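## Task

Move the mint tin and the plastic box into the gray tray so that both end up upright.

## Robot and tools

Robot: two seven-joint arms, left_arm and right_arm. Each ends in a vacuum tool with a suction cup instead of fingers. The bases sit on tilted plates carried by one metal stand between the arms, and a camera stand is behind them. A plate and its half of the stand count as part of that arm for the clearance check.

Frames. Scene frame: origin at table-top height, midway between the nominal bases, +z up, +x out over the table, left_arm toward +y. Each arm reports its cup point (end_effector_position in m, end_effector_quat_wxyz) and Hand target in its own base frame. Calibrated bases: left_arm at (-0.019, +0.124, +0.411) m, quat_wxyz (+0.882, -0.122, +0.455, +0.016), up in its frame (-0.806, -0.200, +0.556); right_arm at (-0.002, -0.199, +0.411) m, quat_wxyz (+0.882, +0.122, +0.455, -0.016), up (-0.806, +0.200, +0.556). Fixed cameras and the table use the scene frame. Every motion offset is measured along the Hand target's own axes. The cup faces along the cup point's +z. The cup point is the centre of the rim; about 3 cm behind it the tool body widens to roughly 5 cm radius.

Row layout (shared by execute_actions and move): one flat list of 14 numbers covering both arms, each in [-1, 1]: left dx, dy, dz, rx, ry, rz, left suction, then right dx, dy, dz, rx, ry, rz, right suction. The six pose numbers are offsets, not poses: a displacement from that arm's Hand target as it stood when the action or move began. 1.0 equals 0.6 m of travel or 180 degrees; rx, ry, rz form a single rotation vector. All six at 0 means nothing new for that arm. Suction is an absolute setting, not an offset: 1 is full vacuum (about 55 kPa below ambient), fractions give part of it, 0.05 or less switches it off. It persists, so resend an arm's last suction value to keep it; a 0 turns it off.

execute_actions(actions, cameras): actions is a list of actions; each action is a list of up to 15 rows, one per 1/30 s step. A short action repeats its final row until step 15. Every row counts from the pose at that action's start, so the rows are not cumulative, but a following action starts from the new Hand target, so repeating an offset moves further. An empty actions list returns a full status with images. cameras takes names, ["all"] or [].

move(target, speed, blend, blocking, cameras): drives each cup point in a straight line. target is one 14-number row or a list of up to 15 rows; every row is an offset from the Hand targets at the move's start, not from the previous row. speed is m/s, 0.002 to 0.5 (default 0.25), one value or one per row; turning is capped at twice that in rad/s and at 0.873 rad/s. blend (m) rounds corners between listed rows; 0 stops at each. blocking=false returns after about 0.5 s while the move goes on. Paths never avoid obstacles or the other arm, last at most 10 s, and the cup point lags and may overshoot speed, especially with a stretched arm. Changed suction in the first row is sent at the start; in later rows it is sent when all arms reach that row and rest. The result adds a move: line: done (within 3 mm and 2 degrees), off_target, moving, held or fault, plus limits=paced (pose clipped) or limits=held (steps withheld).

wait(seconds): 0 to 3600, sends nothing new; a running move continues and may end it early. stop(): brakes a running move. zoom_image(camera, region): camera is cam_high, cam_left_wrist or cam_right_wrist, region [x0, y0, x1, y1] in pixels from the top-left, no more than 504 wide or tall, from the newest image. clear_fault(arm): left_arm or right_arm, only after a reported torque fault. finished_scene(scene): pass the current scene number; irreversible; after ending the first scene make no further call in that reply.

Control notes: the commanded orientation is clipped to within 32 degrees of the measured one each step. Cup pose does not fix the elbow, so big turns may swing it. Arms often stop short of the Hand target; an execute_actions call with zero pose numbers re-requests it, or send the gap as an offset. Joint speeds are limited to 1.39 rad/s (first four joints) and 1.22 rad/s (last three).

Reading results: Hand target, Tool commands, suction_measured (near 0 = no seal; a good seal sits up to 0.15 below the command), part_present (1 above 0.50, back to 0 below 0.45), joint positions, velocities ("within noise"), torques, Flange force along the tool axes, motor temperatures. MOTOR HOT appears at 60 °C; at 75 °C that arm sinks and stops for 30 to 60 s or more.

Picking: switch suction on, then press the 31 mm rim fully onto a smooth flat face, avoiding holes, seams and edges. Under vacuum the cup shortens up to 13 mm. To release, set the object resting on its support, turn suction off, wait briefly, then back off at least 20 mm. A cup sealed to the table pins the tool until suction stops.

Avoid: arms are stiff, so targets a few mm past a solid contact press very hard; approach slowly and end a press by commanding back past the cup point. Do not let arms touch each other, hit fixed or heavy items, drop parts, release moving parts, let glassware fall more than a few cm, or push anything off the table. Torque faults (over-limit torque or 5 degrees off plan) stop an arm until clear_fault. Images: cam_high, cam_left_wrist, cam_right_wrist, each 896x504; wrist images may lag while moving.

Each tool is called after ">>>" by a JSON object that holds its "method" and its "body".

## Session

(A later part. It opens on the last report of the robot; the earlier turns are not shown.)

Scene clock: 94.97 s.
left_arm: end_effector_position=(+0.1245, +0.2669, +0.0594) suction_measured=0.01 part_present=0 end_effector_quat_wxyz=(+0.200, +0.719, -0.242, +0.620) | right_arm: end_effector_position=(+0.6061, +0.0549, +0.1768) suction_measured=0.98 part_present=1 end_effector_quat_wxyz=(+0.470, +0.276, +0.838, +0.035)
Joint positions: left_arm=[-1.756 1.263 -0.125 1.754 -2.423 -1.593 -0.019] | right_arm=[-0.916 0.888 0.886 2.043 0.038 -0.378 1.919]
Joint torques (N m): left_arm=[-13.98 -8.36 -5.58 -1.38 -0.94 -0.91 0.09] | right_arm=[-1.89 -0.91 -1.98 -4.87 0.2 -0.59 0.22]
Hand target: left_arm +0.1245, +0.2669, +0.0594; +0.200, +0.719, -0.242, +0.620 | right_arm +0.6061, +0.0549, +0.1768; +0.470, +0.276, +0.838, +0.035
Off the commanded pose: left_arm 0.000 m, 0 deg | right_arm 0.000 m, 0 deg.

>>> {"method": "move", "body": {"target": [[0,0,0,0,0,0,0,0,0,-0.0042,0,0,0,1],[0,0,0,0,0,0,0,0,0,-0.0042,0,0,0,0]], "speed": [0.05,0.05]}}

>>> {"method": "move", "body": {"target": [[0,0,0,0,0,0,0,0,0,-0.0417,0,0,0,0],[0,0,0,0,0,0,0,0,0,-0.2,0,0,0,0]], "speed": [0.06,0.25], "blend": [0.01,0], "cameras": ["cam_high","cam_right_wrist"]}}

Scene clock: 97.13 s.
left_arm: end_effector_position=(+0.1245, +0.2669, +0.0594) suction_measured=0.01 part_present=0 end_effector_quat_wxyz=(+0.200, +0.719, -0.242, +0.620) | right_arm: end_effector_position=(+0.6041, +0.0554, +0.1782) suction_measured=0.00 part_present=0 end_effector_quat_wxyz=(+0.470, +0.276, +0.838, +0.035)
Joint positions: left_arm=[-1.756 1.263 -0.125 1.754 -2.423 -1.593 -0.019] | right_arm=[-0.922 0.883 0.889 2.048 0.038 -0.377 1.92]
Joint torques (N m): left_arm=[-13.97 -8.31 -5.62 -1.38 -0.94 -0.88 0.07] | right_arm=[-6.86 -7.08 -0.9 0.98 0.19 0.08 0.25]
Flange force (N): left_arm=[4.4 3.4 4.6] | right_arm=[0.3 -0.9 -12.8]
Hand target: left_arm +0.1245, +0.2669, +0.0594; +0.200, +0.719, -0.242, +0.620 | right_arm +0.6041, +0.0554, +0.1782; +0.470, +0.276, +0.838, +0.035
Off the commanded pose: left_arm 0.000 m, 0 deg | right_arm 0.000 m, 0 deg.
move: done

Scene clock: 98.53 s.
left_arm: end_effector_position=(+0.1245, +0.2669, +0.0594) suction_measured=0.01 part_present=0 end_effector_quat_wxyz=(+0.200, +0.719, -0.242, +0.620) | right_arm: end_effector_position=(+0.5074, +0.0795, +0.2450) suction_measured=0.00 part_present=0 end_effector_quat_wxyz=(+0.470, +0.276, +0.838, +0.035)
Joint positions: left_arm=[-1.756 1.263 -0.125 1.754 -2.423 -1.593 -0.019] | right_arm=[-1.293 0.683 1.139 2.265 -0.035 -0.267 2.013]
Joint torques (N m): left_arm=[-13.97 -8.3 -5.66 -1.37 -0.94 -0.9 0.09] | right_arm=[-6.99 -5.12 -0.35 0.92 0.09 0.02 0.19]
Flange force (N): left_arm=[4.4 3.4 4.6] | right_arm=[1.0 -0.8 -7.7]
Hand target: left_arm +0.1245, +0.2669, +0.0594; +0.200, +0.719, -0.242, +0.620 | right_arm +0.5074, +0.0795, +0.2450; +0.470, +0.276, +0.838, +0.035
Off the commanded pose: left_arm 0.000 m, 0 deg | right_arm 0.000 m, 0 deg.
move: done
cam_right_wrist: T_world_to_cam=[[-0.42427, 0.47196, -0.77282, 0.36398], [0.40515, 0.86219, 0.30412, -0.29448], [0.80985, -0.18407, -0.55702, -0.14373]] pos_world=[0.39013, 0.05566, 0.29079]

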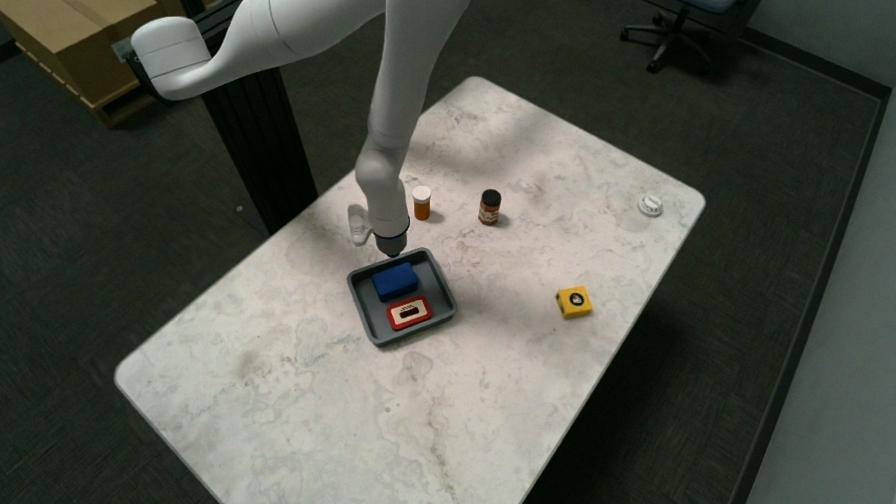

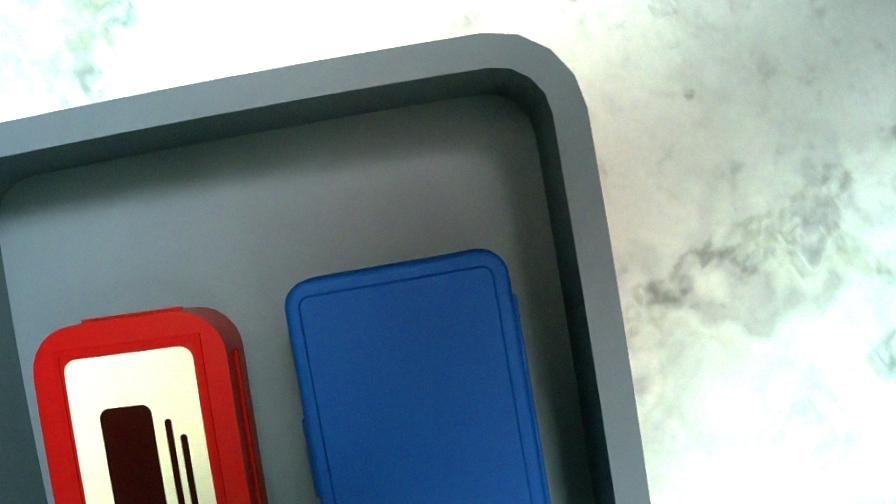

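Both items rest flat and upright in the tray, and neither touches the arm.

>>> {"method": "finished_scene", "body": {"scene": 2}}

The scene is finished: the task was done.


## Next scene

Move the metal block into the gray tray so that it ends up upright.

>>> {"method": "execute_actions", "body": {"actions": []}}

>>> {"method": "zoom_image", "body": {"camera": "cam_high", "region": [300, 80, 700, 450]}}

Scene clock: 0.00 s.
left_arm: end_effector_position=(+0.4657, -0.0590, +0.5464) suction_measured=0.00 part_present=0 end_effector_quat_wxyz=(+0.290, +0.402, +0.797, +0.345) | right_arm: end_effector_position=(+0.4470, -0.3035, +0.6819) suction_measured=0.01 part_present=0 end_effector_quat_wxyz=(-0.081, +0.779, -0.305, +0.542)
Joint positions: left_arm=[0.437 -0.037 -0.006 1.591 2.361 -1.013 -0.276] | right_arm=[0.408 0.026 0.425 1.267 -0.734 0.908 0.244]
Joint velocities: within noise
Joint torques (N m): no reading
Motor temperatures (°C): left_arm=[32 21 23 23 30 35 36] | right_arm=[24 19 27 25 29 31 37]
Flange force (N): no reading
Hand target: left_arm +0.4657, -0.0590, +0.5464; +0.290, +0.402, +0.797, +0.345 | right_arm +0.4470, -0.3035, +0.6819; -0.081, +0.779, -0.305, +0.542
Tool commands: left_gripper/suction=+0.0 right_gripper/suction=+0.0
camera_calibration:
cam_left_wrist: T_world_to_cam=[[-0.48952, 0.84991, -0.19501, 0.38828], [0.4269, 0.42859, 0.79628, -0.55512], [0.76034, 0.30655, -0.57263, 0.09042]] pos_world=[0.3583, -0.1198, 0.56953]
cam_right_wrist: T_world_to_cam=[[0.23078, -0.53783, 0.81085, -0.82248], [-0.39464, -0.81346, -0.42724, 0.27501], [0.88938, -0.2214, -0.39998, -0.07595]] pos_world=[0.36589, -0.23546, 0.75403]

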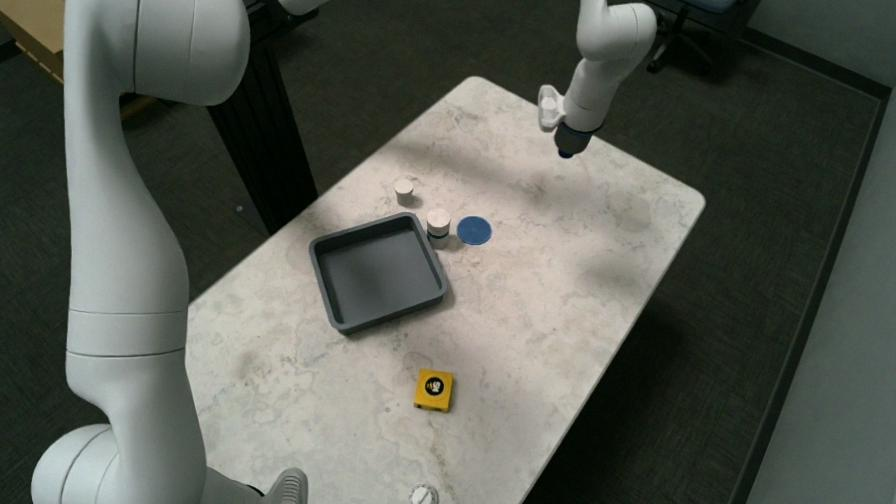

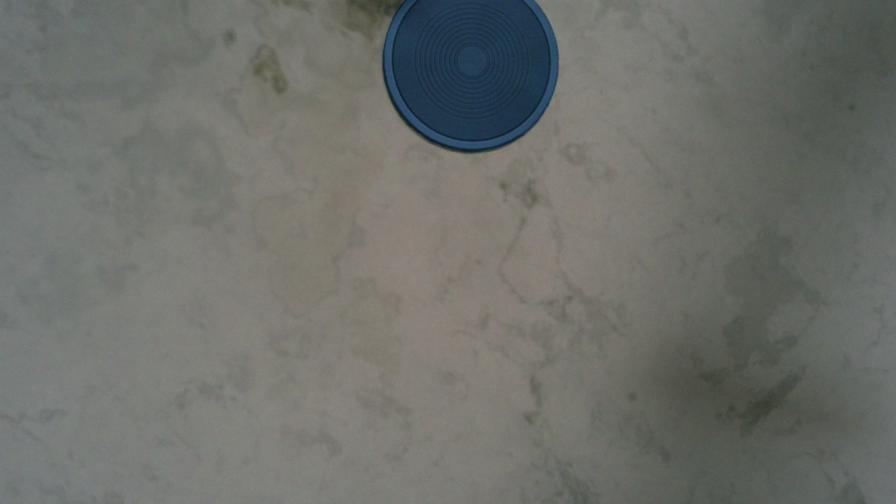

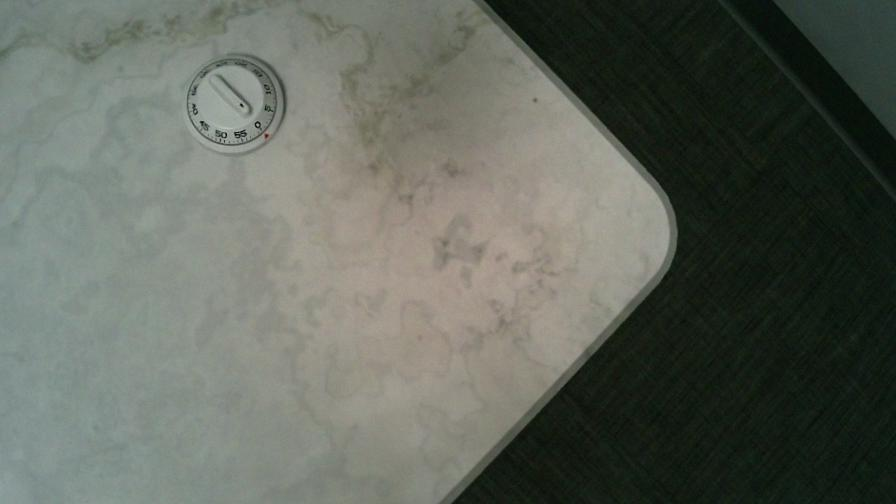

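Scaled by 1.260 from the camera's image (finer frame: 1280x720).

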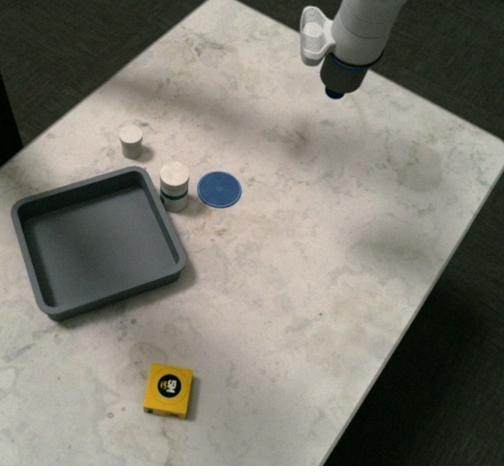

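>>> {"method": "zoom_image", "body": {"camera": "cam_high", "region": [380, 165, 500, 265]}}

Scaled by 4.200 from the camera's image (finer frame: 1280x720).

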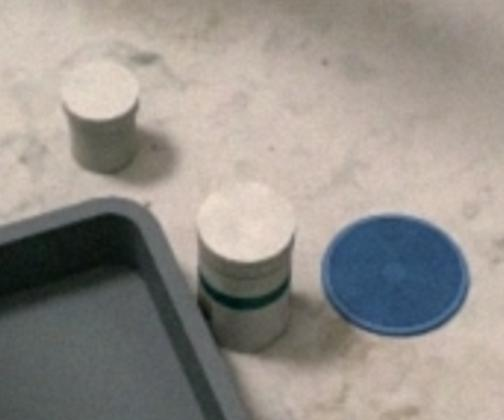

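>>> {"method": "move", "body": {"target": [0.0920,-0.3748,0.1228,-0.0025,-0.0443,-0.0002,0,0,0,0,0,0,0,0], "speed": 0.3, "cameras": ["cam_high","cam_left_wrist"]}}

Scene clock: 12.73 s.
left_arm: end_effector_position=(+0.3929, -0.0878, +0.3164) suction_measured=0.00 part_present=0 end_effector_quat_wxyz=(+0.346, +0.424, +0.774, +0.319) | right_arm: end_effector_position=(+0.4470, -0.3035, +0.6819) suction_measured=0.01 part_present=0 end_effector_quat_wxyz=(-0.081, +0.779, -0.305, +0.542)
Joint positions: left_arm=[0.476 0.027 0.117 2.391 1.492 -0.669 0.975] | right_arm=[0.408 0.026 0.425 1.267 -0.734 0.908 0.244]
Joint torques (N m): left_arm=[4.37 -9.89 3.26 -1.16 0.1 -0.1 0.07] | right_arm=[4.61 -18.9 2.81 -6.43 -0.15 -0.18 0.26]
Flange force (N): left_arm=[6.1 -0.2 0.0] | right_arm=[-7.5 -1.0 -1.7]
Hand target: left_arm +0.3929, -0.0878, +0.3164; +0.346, +0.424, +0.774, +0.319 | right_arm +0.4470, -0.3035, +0.6819; -0.081, +0.779, -0.305, +0.542
Off the commanded pose: left_arm 0.000 m, 0 deg | right_arm 0.000 m, 0 deg.
move: done
cam_left_wrist: T_world_to_cam=[[-0.38063, 0.88293, -0.27488, 0.31764], [0.41874, 0.4296, 0.80007, -0.32645], [0.82449, 0.18943, -0.53323, -0.025]] pos_world=[0.27821, -0.13548, 0.33516]

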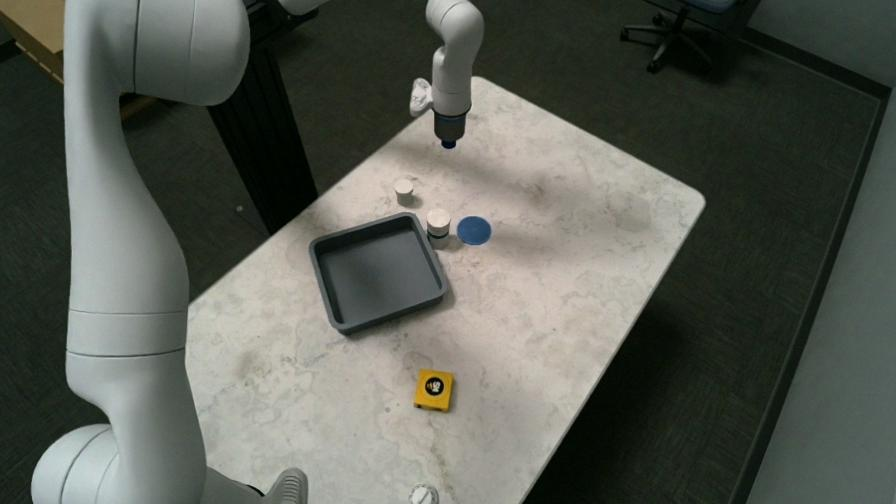

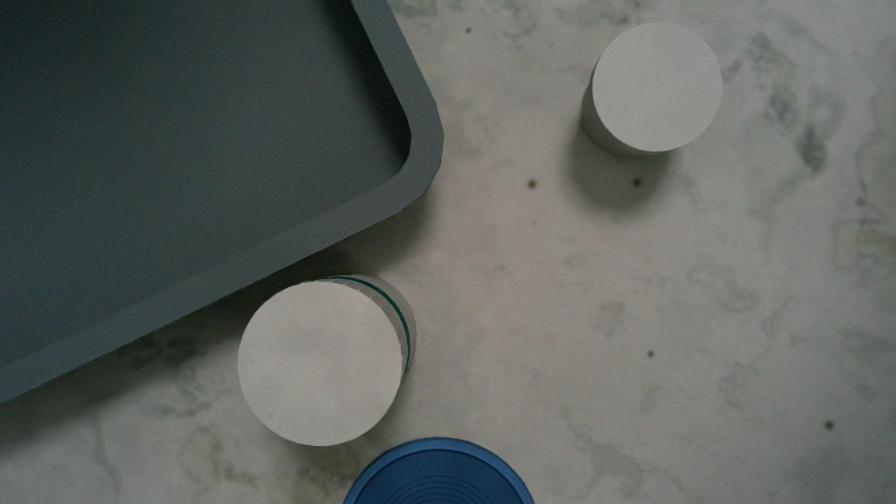

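>>> {"method": "move", "body": {"target": [[-0.0842,-0.0218,0.24,0,0,0,1,0,0,0,0,0,0,0],[-0.0842,-0.0218,0.3045,0,0,0,1,0,0,0,0,0,0,0]], "speed": [0.25,0.06], "blend": [0.015,0], "cameras": ["cam_high"]}}

>>> {"method": "move", "body": {"target": [0,0,0.0067,0,0,0,1,0,0,0,0,0,0,0], "speed": 0.03}}

Scene clock: 22.50 s.
left_arm: end_effector_position=(+0.5547, -0.1011, +0.2177) suction_measured=0.00 part_present=0 end_effector_quat_wxyz=(+0.346, +0.424, +0.774, +0.319) | right_arm: end_effector_position=(+0.4470, -0.3035, +0.6819) suction_measured=0.01 part_present=0 end_effector_quat_wxyz=(-0.081, +0.779, -0.305, +0.542)
Joint positions: left_arm=[0.326 0.536 0.065 2.106 0.99 -0.648 1.366] | right_arm=[0.408 0.026 0.425 1.267 -0.734 0.908 0.244]
Joint torques (N m): left_arm=[7.3 -12.68 3.44 0.82 0.11 -0.07 0.15] | right_arm=[4.6 -18.91 2.88 -6.45 -0.13 -0.21 0.2]
Flange force (N): left_arm=[5.9 -0.2 -1.8] | right_arm=[-7.5 -0.7 -1.7]
Hand target: left_arm +0.5547, -0.1011, +0.2177; +0.346, +0.424, +0.774, +0.319 | right_arm +0.4470, -0.3035, +0.6819; -0.081, +0.779, -0.305, +0.542
Off the commanded pose: left_arm 0.000 m, 0 deg | right_arm 0.000 m, 0 deg.
move: done

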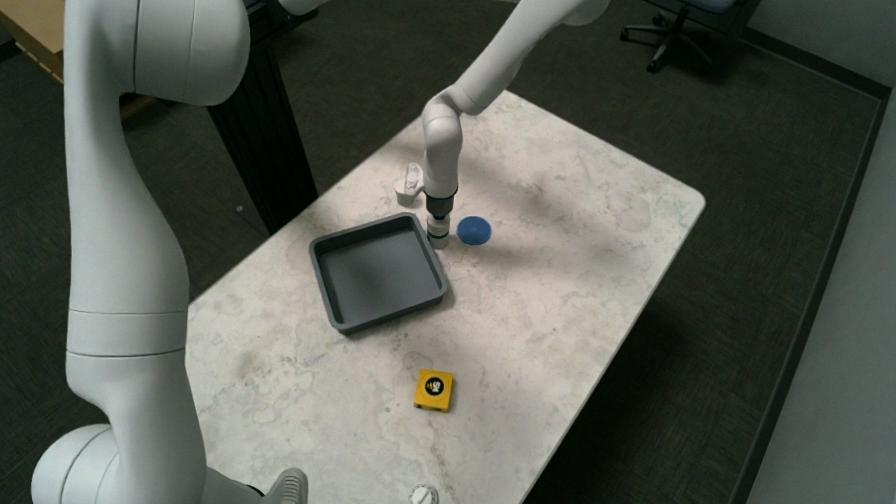

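Scene clock: 23.00 s.
left_arm: end_effector_position=(+0.5579, -0.1003, +0.2155) suction_measured=0.00 part_present=0 end_effector_quat_wxyz=(+0.346, +0.424, +0.774, +0.319) | right_arm: end_effector_position=(+0.4470, -0.3035, +0.6819) suction_measured=0.01 part_present=0 end_effector_quat_wxyz=(-0.081, +0.779, -0.305, +0.542)
Joint positions: left_arm=[0.321 0.545 0.065 2.099 0.982 -0.647 1.37] | right_arm=[0.408 0.026 0.425 1.267 -0.734 0.908 0.244]
Joint torques (N m): left_arm=[7.27 -12.6 3.44 0.83 0.12 -0.09 0.11] | right_arm=[4.67 -18.9 2.82 -6.43 -0.09 -0.21 0.18]
Flange force (N): left_arm=[6.1 -0.2 -2.1] | right_arm=[-7.4 -0.5 -1.7]
Hand target: left_arm +0.5579, -0.1003, +0.2155; +0.346, +0.424, +0.774, +0.319 | right_arm +0.4470, -0.3035, +0.6819; -0.081, +0.779, -0.305, +0.542
Off the commanded pose: left_arm 0.000 m, 0 deg | right_arm 0.000 m, 0 deg.
move: done

>>> {"method": "move", "body": {"target": [0,0,0.0067,0,0,0,1,0,0,0,0,0,0,0], "speed": 0.03}}

>>> {"method": "move", "body": {"target": [0,0,0.0058,0,0,0,1,0,0,0,0,0,0,0], "speed": 0.03}}

Scene clock: 24.03 s.
left_arm: end_effector_position=(+0.5612, -0.0995, +0.2132) suction_measured=0.00 part_present=0 end_effector_quat_wxyz=(+0.346, +0.424, +0.774, +0.319) | right_arm: end_effector_position=(+0.4470, -0.3035, +0.6819) suction_measured=0.01 part_present=0 end_effector_quat_wxyz=(-0.081, +0.779, -0.305, +0.542)
Joint positions: left_arm=[0.316 0.553 0.065 2.092 0.973 -0.646 1.375] | right_arm=[0.408 0.026 0.425 1.267 -0.734 0.908 0.244]
Joint torques (N m): left_arm=[7.32 -12.63 3.4 0.82 0.1 -0.08 0.15] | right_arm=[4.58 -18.92 2.83 -6.52 -0.12 -0.2 0.19]
Flange force (N): left_arm=[6.0 -0.1 -2.3] | right_arm=[-7.8 -0.4 -1.7]
Hand target: left_arm +0.5612, -0.0995, +0.2132; +0.346, +0.424, +0.774, +0.319 | right_arm +0.4470, -0.3035, +0.6819; -0.081, +0.779, -0.305, +0.542
Off the commanded pose: left_arm 0.000 m, 0 deg | right_arm 0.000 m, 0 deg.
move: done

Scene clock: 24.53 s.
left_arm: end_effector_position=(+0.5640, -0.0988, +0.2113) suction_measured=0.40 part_present=0 end_effector_quat_wxyz=(+0.346, +0.424, +0.774, +0.319) | right_arm: end_effector_position=(+0.4470, -0.3035, +0.6819) suction_measured=0.01 part_present=0 end_effector_quat_wxyz=(-0.081, +0.779, -0.305, +0.542)
Joint positions: left_arm=[0.311 0.561 0.065 2.086 0.966 -0.646 1.379] | right_arm=[0.408 0.026 0.425 1.267 -0.734 0.908 0.244]
Joint torques (N m): left_arm=[7.44 -12.88 3.53 0.94 0.1 -0.06 0.1] | right_arm=[4.65 -18.83 2.87 -6.41 -0.11 -0.18 0.19]
Flange force (N): left_arm=[6.0 -0.4 -1.5] | right_arm=[-7.6 -0.8 -1.8]
Hand target: left_arm +0.5640, -0.0988, +0.2113; +0.346, +0.424, +0.774, +0.319 | right_arm +0.4470, -0.3035, +0.6819; -0.081, +0.779, -0.305, +0.542
Off the commanded pose: left_arm 0.000 m, 0 deg | right_arm 0.000 m, 0 deg.
move: done

>>> {"method": "move", "body": {"target": [[0,0,-0.1417,0,0,0,1,0,0,0,0,0,0,0],[-0.2285,-0.1297,-0.1417,0,0,0,1,0,0,0,0,0,0,0],[-0.2285,-0.1297,0.004,0,0,0,1,0,0,0,0,0,0,0]], "speed": [0.2,0.25,0.12], "blend": [0.02,0.02,0], "cameras": ["cam_high","cam_left_wrist"]}}

Scene clock: 28.50 s.
left_arm: end_effector_position=(+0.5871, -0.2525, +0.1850) suction_measured=0.98 part_present=1 end_effector_quat_wxyz=(+0.346, +0.424, +0.774, +0.319) | right_arm: end_effector_position=(+0.4470, -0.3035, +0.6819) suction_measured=0.01 part_present=0 end_effector_quat_wxyz=(-0.081, +0.779, -0.305, +0.542)
Joint positions: left_arm=[0.57 0.76 0.124 1.75 1.405 -0.786 1.093] | right_arm=[0.408 0.026 0.425 1.267 -0.734 0.908 0.244]
Joint torques (N m): left_arm=[12.03 -12.78 5.45 -0.74 0.09 -0.05 0.13] | right_arm=[4.62 -18.88 2.81 -6.39 -0.09 -0.21 0.18]
Flange force (N): left_arm=[6.2 1.3 -1.0] | right_arm=[-7.2 -0.5 -1.7]
Hand target: left_arm +0.5871, -0.2525, +0.1850; +0.346, +0.424, +0.774, +0.319 | right_arm +0.4470, -0.3035, +0.6819; -0.081, +0.779, -0.305, +0.542
Off the commanded pose: left_arm 0.000 m, 0 deg | right_arm 0.000 m, 0 deg.
move: done
cam_left_wrist: T_world_to_cam=[[-0.3806, 0.88296, -0.27481, 0.50084], [0.41877, 0.42952, 0.80009, -0.23193], [0.82449, 0.18943, -0.53323, -0.22398]] pos_world=[0.47241, -0.30018, 0.20376]

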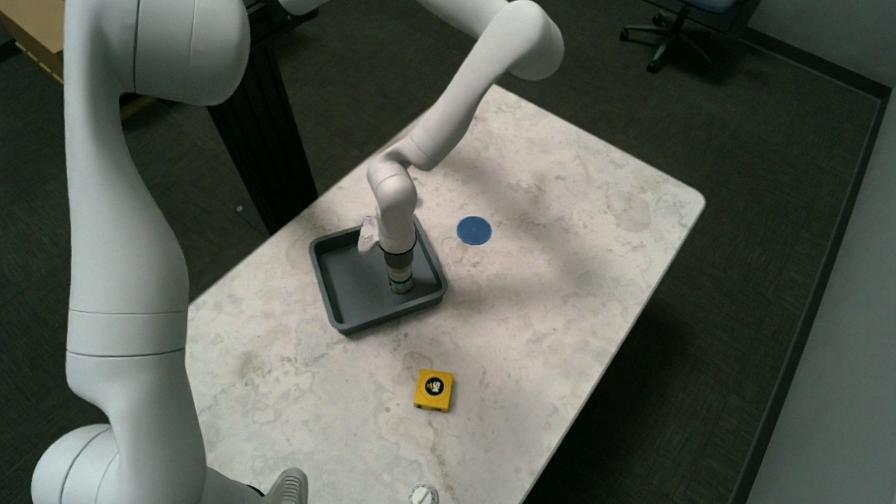

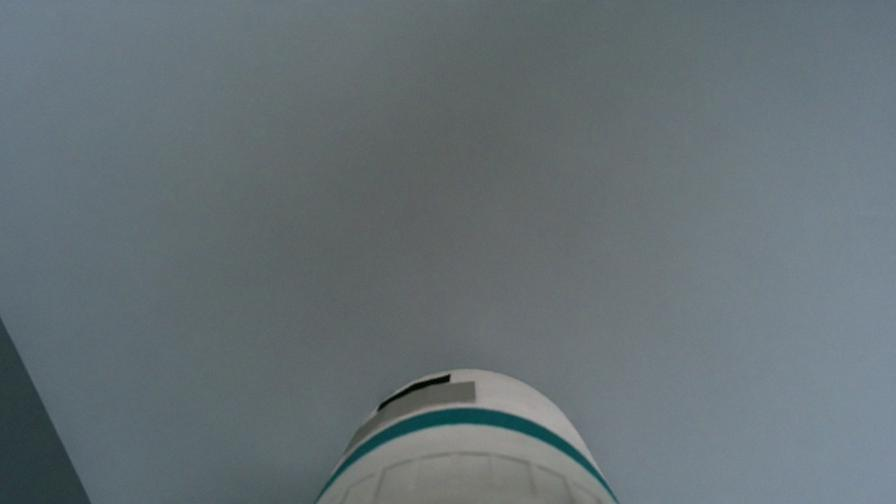

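>>> {"method": "move", "body": {"target": [0,0,0.0067,0,0,0,1,0,0,0,0,0,0,0], "speed": 0.03}}

>>> {"method": "move", "body": {"target": [0,0,0.0033,0,0,0,1,0,0,0,0,0,0,0], "speed": 0.02}}

Scene clock: 30.03 s.
left_arm: end_effector_position=(+0.5903, -0.2517, +0.1827) suction_measured=0.99 part_present=1 end_effector_quat_wxyz=(+0.346, +0.424, +0.774, +0.319) | right_arm: end_effector_position=(+0.4470, -0.3035, +0.6819) suction_measured=0.01 part_present=0 end_effector_quat_wxyz=(-0.081, +0.779, -0.305, +0.542)
Joint positions: left_arm=[0.566 0.767 0.122 1.744 1.399 -0.782 1.094] | right_arm=[0.408 0.026 0.425 1.267 -0.734 0.908 0.244]
Joint torques (N m): left_arm=[12.13 -12.78 5.38 -0.64 0.09 -0.07 0.1] | right_arm=[4.6 -18.89 2.86 -6.44 -0.11 -0.19 0.2]
Flange force (N): left_arm=[6.2 1.4 -0.9] | right_arm=[-7.5 -0.6 -1.7]
Hand target: left_arm +0.5903, -0.2517, +0.1827; +0.346, +0.424, +0.774, +0.319 | right_arm +0.4470, -0.3035, +0.6819; -0.081, +0.779, -0.305, +0.542
Off the commanded pose: left_arm 0.000 m, 0 deg | right_arm 0.000 m, 0 deg.
move: done

Scene clock: 30.53 s.
left_arm: end_effector_position=(+0.5919, -0.2513, +0.1816) suction_measured=0.98 part_present=1 end_effector_quat_wxyz=(+0.346, +0.424, +0.774, +0.319) | right_arm: end_effector_position=(+0.4470, -0.3035, +0.6819) suction_measured=0.01 part_present=0 end_effector_quat_wxyz=(-0.081, +0.779, -0.305, +0.542)
Joint positions: left_arm=[0.564 0.771 0.121 1.741 1.397 -0.78 1.095] | right_arm=[0.408 0.026 0.425 1.267 -0.734 0.908 0.244]
Joint torques (N m): left_arm=[6.57 -6.19 1.82 -3 -0.58 0.7 0.11] | right_arm=[4.59 -18.86 2.88 -6.45 -0.14 -0.19 0.24]
Flange force (N): left_arm=[10.5 2.6 -25.1] | right_arm=[-7.7 -0.9 -1.8]
Hand target: left_arm +0.5919, -0.2513, +0.1816; +0.346, +0.424, +0.774, +0.319 | right_arm +0.4470, -0.3035, +0.6819; -0.081, +0.779, -0.305, +0.542
Off the commanded pose: left_arm 0.000 m, 0 deg | right_arm 0.000 m, 0 deg.
move: done

>>> {"method": "move", "body": {"target": [[0,0,-0.0025,0,0,0,1,0,0,0,0,0,0,0],[0,0,-0.0025,0,0,0,0,0,0,0,0,0,0,0]], "speed": [0.05,0.05]}}

>>> {"method": "move", "body": {"target": [[0,0,-0.0417,0,0,0,0,0,0,0,0,0,0,0],[0.43,-0.0319,-0.0583,0,0,0,0,0,0,0,0,0,0,0],[0.43,-0.0319,0.0343,0,0,0,1,0,0,0,0,0,0,0]], "speed": [0.06,0.3,0.1], "blend": [0.008,0.02,0], "cameras": ["cam_high","cam_left_wrist"]}}

Scene clock: 34.27 s.
left_arm: end_effector_position=(+0.5907, -0.2516, +0.1825) suction_measured=0.00 part_present=0 end_effector_quat_wxyz=(+0.346, +0.424, +0.774, +0.319) | right_arm: end_effector_position=(+0.4470, -0.3035, +0.6819) suction_measured=0.01 part_present=0 end_effector_quat_wxyz=(-0.081, +0.779, -0.305, +0.542)
Joint positions: left_arm=[0.566 0.768 0.122 1.743 1.399 -0.782 1.095] | right_arm=[0.408 0.026 0.425 1.267 -0.734 0.908 0.244]
Joint torques (N m): left_arm=[9.86 -9.99 3.94 -1.46 -0.09 0.22 0.12] | right_arm=[4.63 -18.94 2.82 -6.38 -0.11 -0.23 0.23]
Flange force (N): left_arm=[7.8 2.0 -10.6] | right_arm=[-7.0 -0.7 -1.7]
Hand target: left_arm +0.5907, -0.2516, +0.1825; +0.346, +0.424, +0.774, +0.319 | right_arm +0.4470, -0.3035, +0.6819; -0.081, +0.779, -0.305, +0.542
Off the commanded pose: left_arm 0.000 m, 0 deg | right_arm 0.000 m, 0 deg.
move: done

Scene clock: 37.10 s.
left_arm: end_effector_position=(+0.4954, -0.0296, +0.0877) suction_measured=0.00 part_present=0 end_effector_quat_wxyz=(+0.346, +0.424, +0.774, +0.319) | right_arm: end_effector_position=(+0.4470, -0.3035, +0.6819) suction_measured=0.01 part_present=0 end_effector_quat_wxyz=(-0.081, +0.779, -0.305, +0.542)
Joint positions: left_arm=[0.201 0.879 0.019 2.39 0.434 -1.101 1.943] | right_arm=[0.408 0.026 0.425 1.267 -0.734 0.908 0.244]
Joint torques (N m): left_arm=[6.04 -9.49 2.19 4.13 0.07 -0.08 0.12] | right_arm=[4.63 -18.83 2.77 -6.42 -0.16 -0.2 0.21]
Flange force (N): left_arm=[4.0 2.4 -3.7] | right_arm=[-7.5 -0.8 -1.8]
Hand target: left_arm +0.4954, -0.0296, +0.0877; +0.346, +0.424, +0.774, +0.319 | right_arm +0.4470, -0.3035, +0.6819; -0.081, +0.779, -0.305, +0.542
Off the commanded pose: left_arm 0.000 m, 0 deg | right_arm 0.000 m, 0 deg.
move: done
cam_left_wrist: T_world_to_cam=[[-0.38059, 0.88298, -0.27478, 0.24242], [0.41878, 0.4295, 0.8001, -0.21147], [0.82449, 0.18943, -0.53323, -0.24257]] pos_world=[0.38082, -0.07728, 0.10646]

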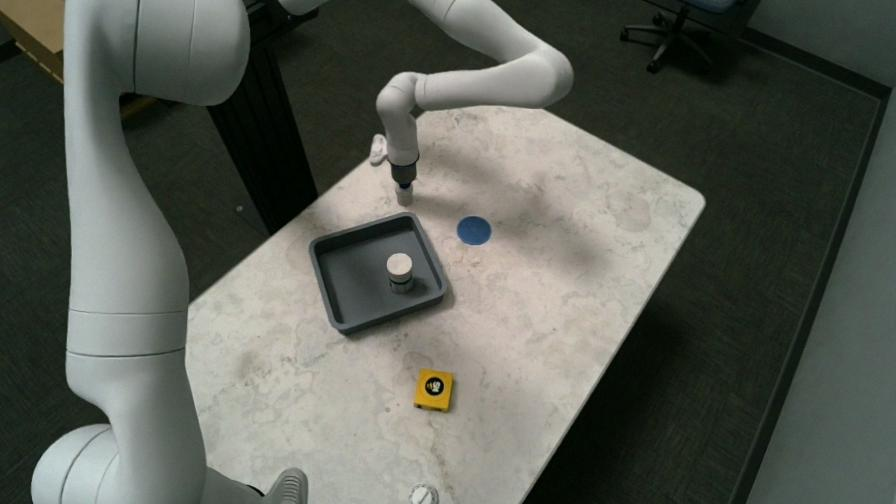

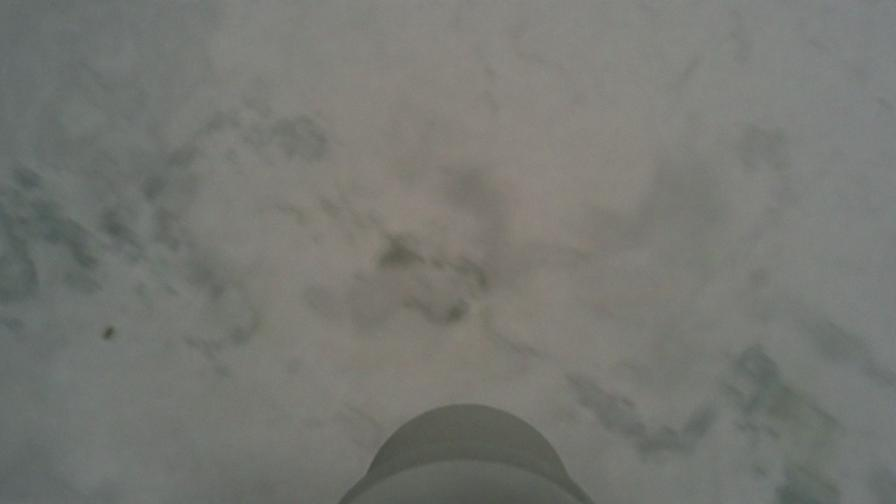

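>>> {"method": "move", "body": {"target": [0,0,0.0067,0,0,0,1,0,0,0,0,0,0,0], "speed": 0.03}}

>>> {"method": "move", "body": {"target": [0,0,0.0058,0,0,0,1,0,0,0,0,0,0,0], "speed": 0.03}}

Scene clock: 38.33 s.
left_arm: end_effector_position=(+0.4987, -0.0288, +0.0854) suction_measured=0.00 part_present=0 end_effector_quat_wxyz=(+0.346, +0.424, +0.774, +0.319) | right_arm: end_effector_position=(+0.4470, -0.3035, +0.6819) suction_measured=0.01 part_present=0 end_effector_quat_wxyz=(-0.081, +0.779, -0.305, +0.542)
Joint positions: left_arm=[0.197 0.885 0.018 2.38 0.43 -1.098 1.942] | right_arm=[0.408 0.026 0.425 1.267 -0.734 0.908 0.244]
Joint torques (N m): left_arm=[6.01 -9.46 2.18 4.13 0.05 -0.06 0.1] | right_arm=[4.61 -18.88 2.89 -6.38 -0.14 -0.16 0.24]
Flange force (N): left_arm=[3.9 2.3 -3.8] | right_arm=[-7.4 -1.0 -1.7]
Hand target: left_arm +0.4987, -0.0288, +0.0854; +0.346, +0.424, +0.774, +0.319 | right_arm +0.4470, -0.3035, +0.6819; -0.081, +0.779, -0.305, +0.542
Off the commanded pose: left_arm 0.000 m, 0 deg | right_arm 0.000 m, 0 deg.
move: done

Scene clock: 38.83 s.
left_arm: end_effector_position=(+0.5015, -0.0281, +0.0835) suction_measured=0.00 part_present=0 end_effector_quat_wxyz=(+0.346, +0.424, +0.774, +0.319) | right_arm: end_effector_position=(+0.4470, -0.3035, +0.6819) suction_measured=0.01 part_present=0 end_effector_quat_wxyz=(-0.081, +0.779, -0.305, +0.542)
Joint positions: left_arm=[0.193 0.891 0.017 2.371 0.426 -1.095 1.94] | right_arm=[0.408 0.026 0.425 1.267 -0.734 0.908 0.244]
Joint torques (N m): left_arm=[6.07 -9.45 2.13 4.08 0.06 -0.08 0.09] | right_arm=[4.57 -18.87 2.83 -6.42 -0.07 -0.18 0.22]
Flange force (N): left_arm=[4.0 2.3 -3.9] | right_arm=[-7.4 -0.5 -1.7]
Hand target: left_arm +0.5015, -0.0281, +0.0835; +0.346, +0.424, +0.774, +0.319 | right_arm +0.4470, -0.3035, +0.6819; -0.081, +0.779, -0.305, +0.542
Off the commanded pose: left_arm 0.000 m, 0 deg | right_arm 0.000 m, 0 deg.
move: done

>>> {"method": "move", "body": {"target": [0,0,0.0058,0,0,0,1,0,0,0,0,0,0,0], "speed": 0.03}}

>>> {"method": "move", "body": {"target": [0,0,0.005,0,0,0,1,0,0,0,0,0,0,0], "speed": 0.03}}

Scene clock: 40.20 s.
left_arm: end_effector_position=(+0.5043, -0.0274, +0.0815) suction_measured=0.48 part_present=0 end_effector_quat_wxyz=(+0.346, +0.424, +0.774, +0.319) | right_arm: end_effector_position=(+0.4470, -0.3035, +0.6819) suction_measured=0.01 part_present=0 end_effector_quat_wxyz=(-0.081, +0.779, -0.305, +0.542)
Joint positions: left_arm=[0.19 0.896 0.016 2.362 0.422 -1.091 1.939] | right_arm=[0.408 0.026 0.425 1.267 -0.734 0.908 0.244]
Joint torques (N m): left_arm=[6.12 -9.49 2.25 4.22 0.07 -0.09 0.12] | right_arm=[4.61 -18.94 2.78 -6.46 -0.12 -0.24 0.22]
Flange force (N): left_arm=[4.0 2.5 -3.4] | right_arm=[-7.3 -0.5 -1.7]
Hand target: left_arm +0.5043, -0.0274, +0.0815; +0.346, +0.424, +0.774, +0.319 | right_arm +0.4470, -0.3035, +0.6819; -0.081, +0.779, -0.305, +0.542
Off the commanded pose: left_arm 0.000 m, 0 deg | right_arm 0.000 m, 0 deg.
move: done

Scene clock: 40.70 s.
left_arm: end_effector_position=(+0.5067, -0.0268, +0.0799) suction_measured=0.95 part_present=1 end_effector_quat_wxyz=(+0.346, +0.424, +0.774, +0.319) | right_arm: end_effector_position=(+0.4470, -0.3035, +0.6819) suction_measured=0.01 part_present=0 end_effector_quat_wxyz=(-0.081, +0.779, -0.305, +0.542)
Joint positions: left_arm=[0.187 0.901 0.015 2.354 0.419 -1.088 1.938] | right_arm=[0.408 0.026 0.425 1.267 -0.734 0.908 0.244]
Joint torques (N m): left_arm=[6.11 -9.52 2.18 4.21 0.08 -0.06 0.12] | right_arm=[4.62 -18.89 2.85 -6.42 -0.11 -0.24 0.22]
Flange force (N): left_arm=[4.1 2.2 -3.4] | right_arm=[-7.3 -0.7 -1.8]
Hand target: left_arm +0.5067, -0.0268, +0.0799; +0.346, +0.424, +0.774, +0.319 | right_arm +0.4470, -0.3035, +0.6819; -0.081, +0.779, -0.305, +0.542
Off the commanded pose: left_arm 0.000 m, 0 deg | right_arm 0.000 m, 0 deg.
move: done

>>> {"method": "move", "body": {"target": [[0,0,-0.125,0,0,0,1,0,0,0,0,0,0,0],[-0.2913,-0.0424,-0.125,0,0,0,1,0,0,0,0,0,0,0],[-0.2913,-0.0424,0.0017,0,0,0,1,0,0,0,0,0,0,0]], "speed": [0.2,0.25,0.12], "blend": [0.02,0.02,0], "cameras": ["cam_high"]}}

>>> {"method": "move", "body": {"target": [0,0,0.0033,0,0,0,1,0,0,0,0,0,0,0], "speed": 0.03}}

Scene clock: 44.37 s.
left_arm: end_effector_position=(+0.5666, -0.1909, +0.1055) suction_measured=0.98 part_present=1 end_effector_quat_wxyz=(+0.346, +0.424, +0.774, +0.319) | right_arm: end_effector_position=(+0.4470, -0.3035, +0.6819) suction_measured=0.01 part_present=0 end_effector_quat_wxyz=(-0.081, +0.779, -0.305, +0.542)
Joint positions: left_arm=[0.512 0.87 0.074 1.949 1.028 -0.825 1.524] | right_arm=[0.408 0.026 0.425 1.267 -0.734 0.908 0.244]
Joint torques (N m): left_arm=[10.97 -10.98 4.7 1.14 0.07 -0.02 0.11] | right_arm=[4.62 -18.86 2.76 -6.48 -0.11 -0.15 0.22]
Flange force (N): left_arm=[5.9 2.1 -2.0] | right_arm=[-7.8 -0.6 -1.7]
Hand target: left_arm +0.5666, -0.1909, +0.1055; +0.346, +0.424, +0.774, +0.319 | right_arm +0.4470, -0.3035, +0.6819; -0.081, +0.779, -0.305, +0.542
Off the commanded pose: left_arm 0.000 m, 0 deg | right_arm 0.000 m, 0 deg.
move: done

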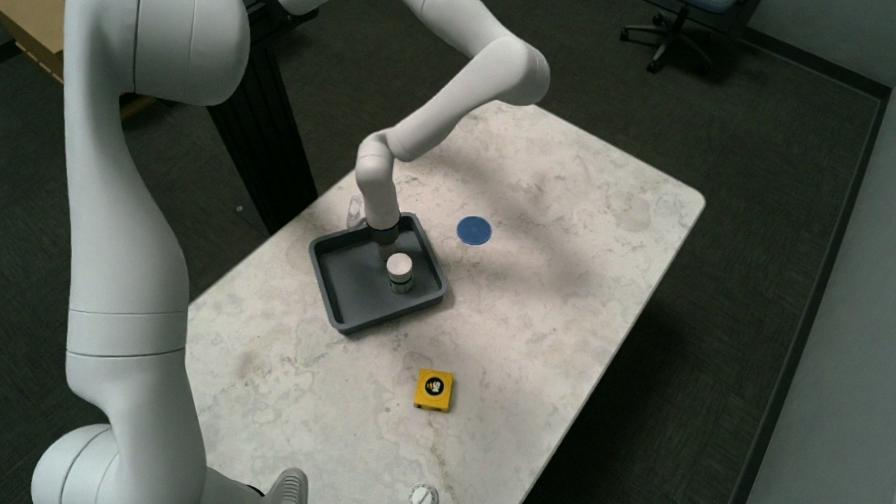

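Scene clock: 44.87 s.
left_arm: end_effector_position=(+0.5682, -0.1906, +0.1044) suction_measured=1.00 part_present=1 end_effector_quat_wxyz=(+0.346, +0.424, +0.774, +0.319) | right_arm: end_effector_position=(+0.4470, -0.3035, +0.6819) suction_measured=0.01 part_present=0 end_effector_quat_wxyz=(-0.081, +0.779, -0.305, +0.542)
Joint positions: left_arm=[0.51 0.874 0.074 1.945 1.025 -0.824 1.524] | right_arm=[0.408 0.026 0.425 1.267 -0.734 0.908 0.244]
Joint torques (N m): left_arm=[10.98 -11.02 4.65 1.22 0.09 -0.06 0.11] | right_arm=[4.65 -18.92 2.85 -6.43 -0.17 -0.18 0.22]
Flange force (N): left_arm=[5.7 2.1 -1.7] | right_arm=[-7.5 -1.0 -1.7]
Hand target: left_arm +0.5682, -0.1906, +0.1044; +0.346, +0.424, +0.774, +0.319 | right_arm +0.4470, -0.3035, +0.6819; -0.081, +0.779, -0.305, +0.542
Off the commanded pose: left_arm 0.000 m, 0 deg | right_arm 0.000 m, 0 deg.
move: done

>>> {"method": "move", "body": {"target": [0,0,0.0033,0,0,0,1,0,0,0,0,0,0,0], "speed": 0.02}}

Scene clock: 46.00 s.
left_arm: end_effector_position=(+0.5698, -0.1902, +0.1033) suction_measured=0.98 part_present=1 end_effector_quat_wxyz=(+0.346, +0.424, +0.774, +0.319) | right_arm: end_effector_position=(+0.4470, -0.3035, +0.6819) suction_measured=0.01 part_present=0 end_effector_quat_wxyz=(-0.081, +0.779, -0.305, +0.542)
Joint positions: left_arm=[0.508 0.877 0.073 1.941 1.022 -0.823 1.524] | right_arm=[0.408 0.026 0.425 1.267 -0.734 0.908 0.244]
Joint torques (N m): left_arm=[3.54 -2.34 -0.12 -5.63 -1.24 0.84 0.1] | right_arm=[4.6 -18.86 2.87 -6.49 -0.16 -0.21 0.22]
Flange force (N): left_arm=[11.9 5.2 -43.5] | right_arm=[-7.8 -0.8 -1.8]
Hand target: left_arm +0.5698, -0.1902, +0.1033; +0.346, +0.424, +0.774, +0.319 | right_arm +0.4470, -0.3035, +0.6819; -0.081, +0.779, -0.305, +0.542
Off the commanded pose: left_arm 0.000 m, 0 deg | right_arm 0.000 m, 0 deg.
move: done

>>> {"method": "move", "body": {"target": [[0,0,-0.0033,0,0,0,1,0,0,0,0,0,0,0],[0,0,-0.0033,0,0,0,0,0,0,0,0,0,0,0]], "speed": [0.05,0.05]}}

>>> {"method": "move", "body": {"target": [[0,0,-0.0417,0,0,0,0,0,0,0,0,0,0,0],[0,0,-0.2333,0,0,0,0,0,0,0,0,0,0,0]], "speed": [0.06,0.25], "blend": [0.01,0], "cameras": ["cam_high","cam_left_wrist"]}}

Scene clock: 48.07 s.
left_arm: end_effector_position=(+0.5681, -0.1906, +0.1044) suction_measured=0.00 part_present=0 end_effector_quat_wxyz=(+0.346, +0.424, +0.774, +0.319) | right_arm: end_effector_position=(+0.4470, -0.3035, +0.6819) suction_measured=0.01 part_present=0 end_effector_quat_wxyz=(-0.081, +0.779, -0.305, +0.542)
Joint positions: left_arm=[0.51 0.873 0.073 1.945 1.025 -0.824 1.524] | right_arm=[0.408 0.026 0.425 1.267 -0.734 0.908 0.244]
Joint torques (N m): left_arm=[9.32 -9.07 3.58 -0.28 -0.2 0.14 0.11] | right_arm=[4.73 -18.82 2.9 -6.45 -0.14 -0.22 0.23]
Flange force (N): left_arm=[7.0 2.8 -11.0] | right_arm=[-7.8 -1.1 -1.8]
Hand target: left_arm +0.5682, -0.1905, +0.1044; +0.346, +0.424, +0.774, +0.319 | right_arm +0.4470, -0.3035, +0.6819; -0.081, +0.779, -0.305, +0.542
Off the commanded pose: left_arm 0.000 m, 0 deg | right_arm 0.000 m, 0 deg.
move: done

Scene clock: 49.43 s.
left_arm: end_effector_position=(+0.4554, -0.2187, +0.1824) suction_measured=0.00 part_present=0 end_effector_quat_wxyz=(+0.346, +0.424, +0.774, +0.319) | right_arm: end_effector_position=(+0.4470, -0.3035, +0.6819) suction_measured=0.01 part_present=0 end_effector_quat_wxyz=(-0.081, +0.779, -0.305, +0.542)
Joint positions: left_arm=[0.694 0.621 0.144 2.154 1.313 -0.915 1.432] | right_arm=[0.408 0.026 0.425 1.267 -0.734 0.908 0.244]
Joint torques (N m): left_arm=[10.46 -10.3 4.86 -0.11 0.07 -0.05 0.13] | right_arm=[4.6 -18.89 2.84 -6.42 -0.1 -0.15 0.2]
Flange force (N): left_arm=[5.6 2.8 -0.3] | right_arm=[-7.5 -0.6 -1.6]
Hand target: left_arm +0.4554, -0.2187, +0.1824; +0.346, +0.424, +0.774, +0.319 | right_arm +0.4470, -0.3035, +0.6819; -0.081, +0.779, -0.305, +0.542
Off the commanded pose: left_arm 0.000 m, 0 deg | right_arm 0.000 m, 0 deg.
move: done
cam_left_wrist: T_world_to_cam=[[-0.38063, 0.88293, -0.27488, 0.42009], [0.41874, 0.4296, 0.80007, -0.18922], [0.82449, 0.18943, -0.53323, -0.12321]] pos_world=[0.34071, -0.26628, 0.20116]

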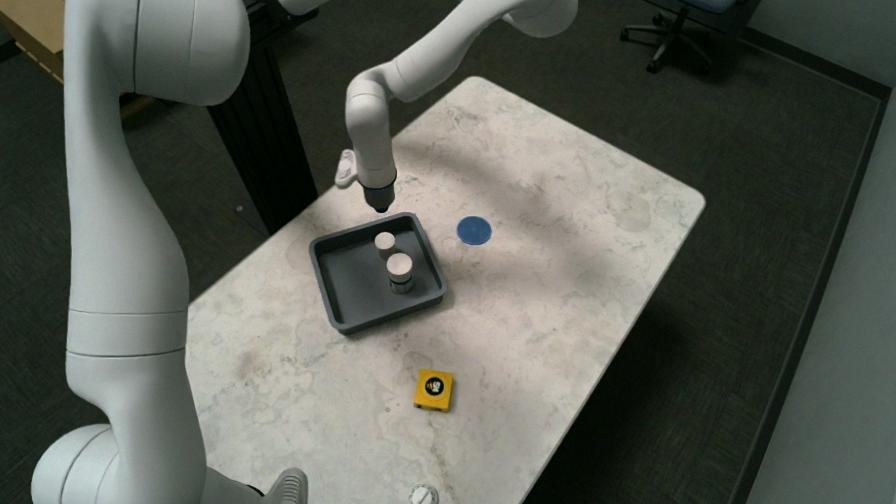

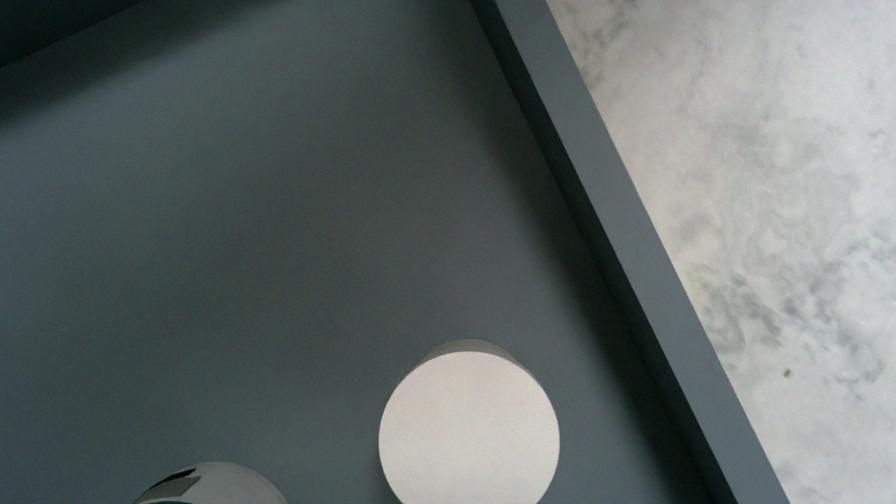

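Both items are upright in the tray and the arm is clear of them.

>>> {"method": "finished_scene", "body": {"scene": 3}}

The scene is finished: the task was done.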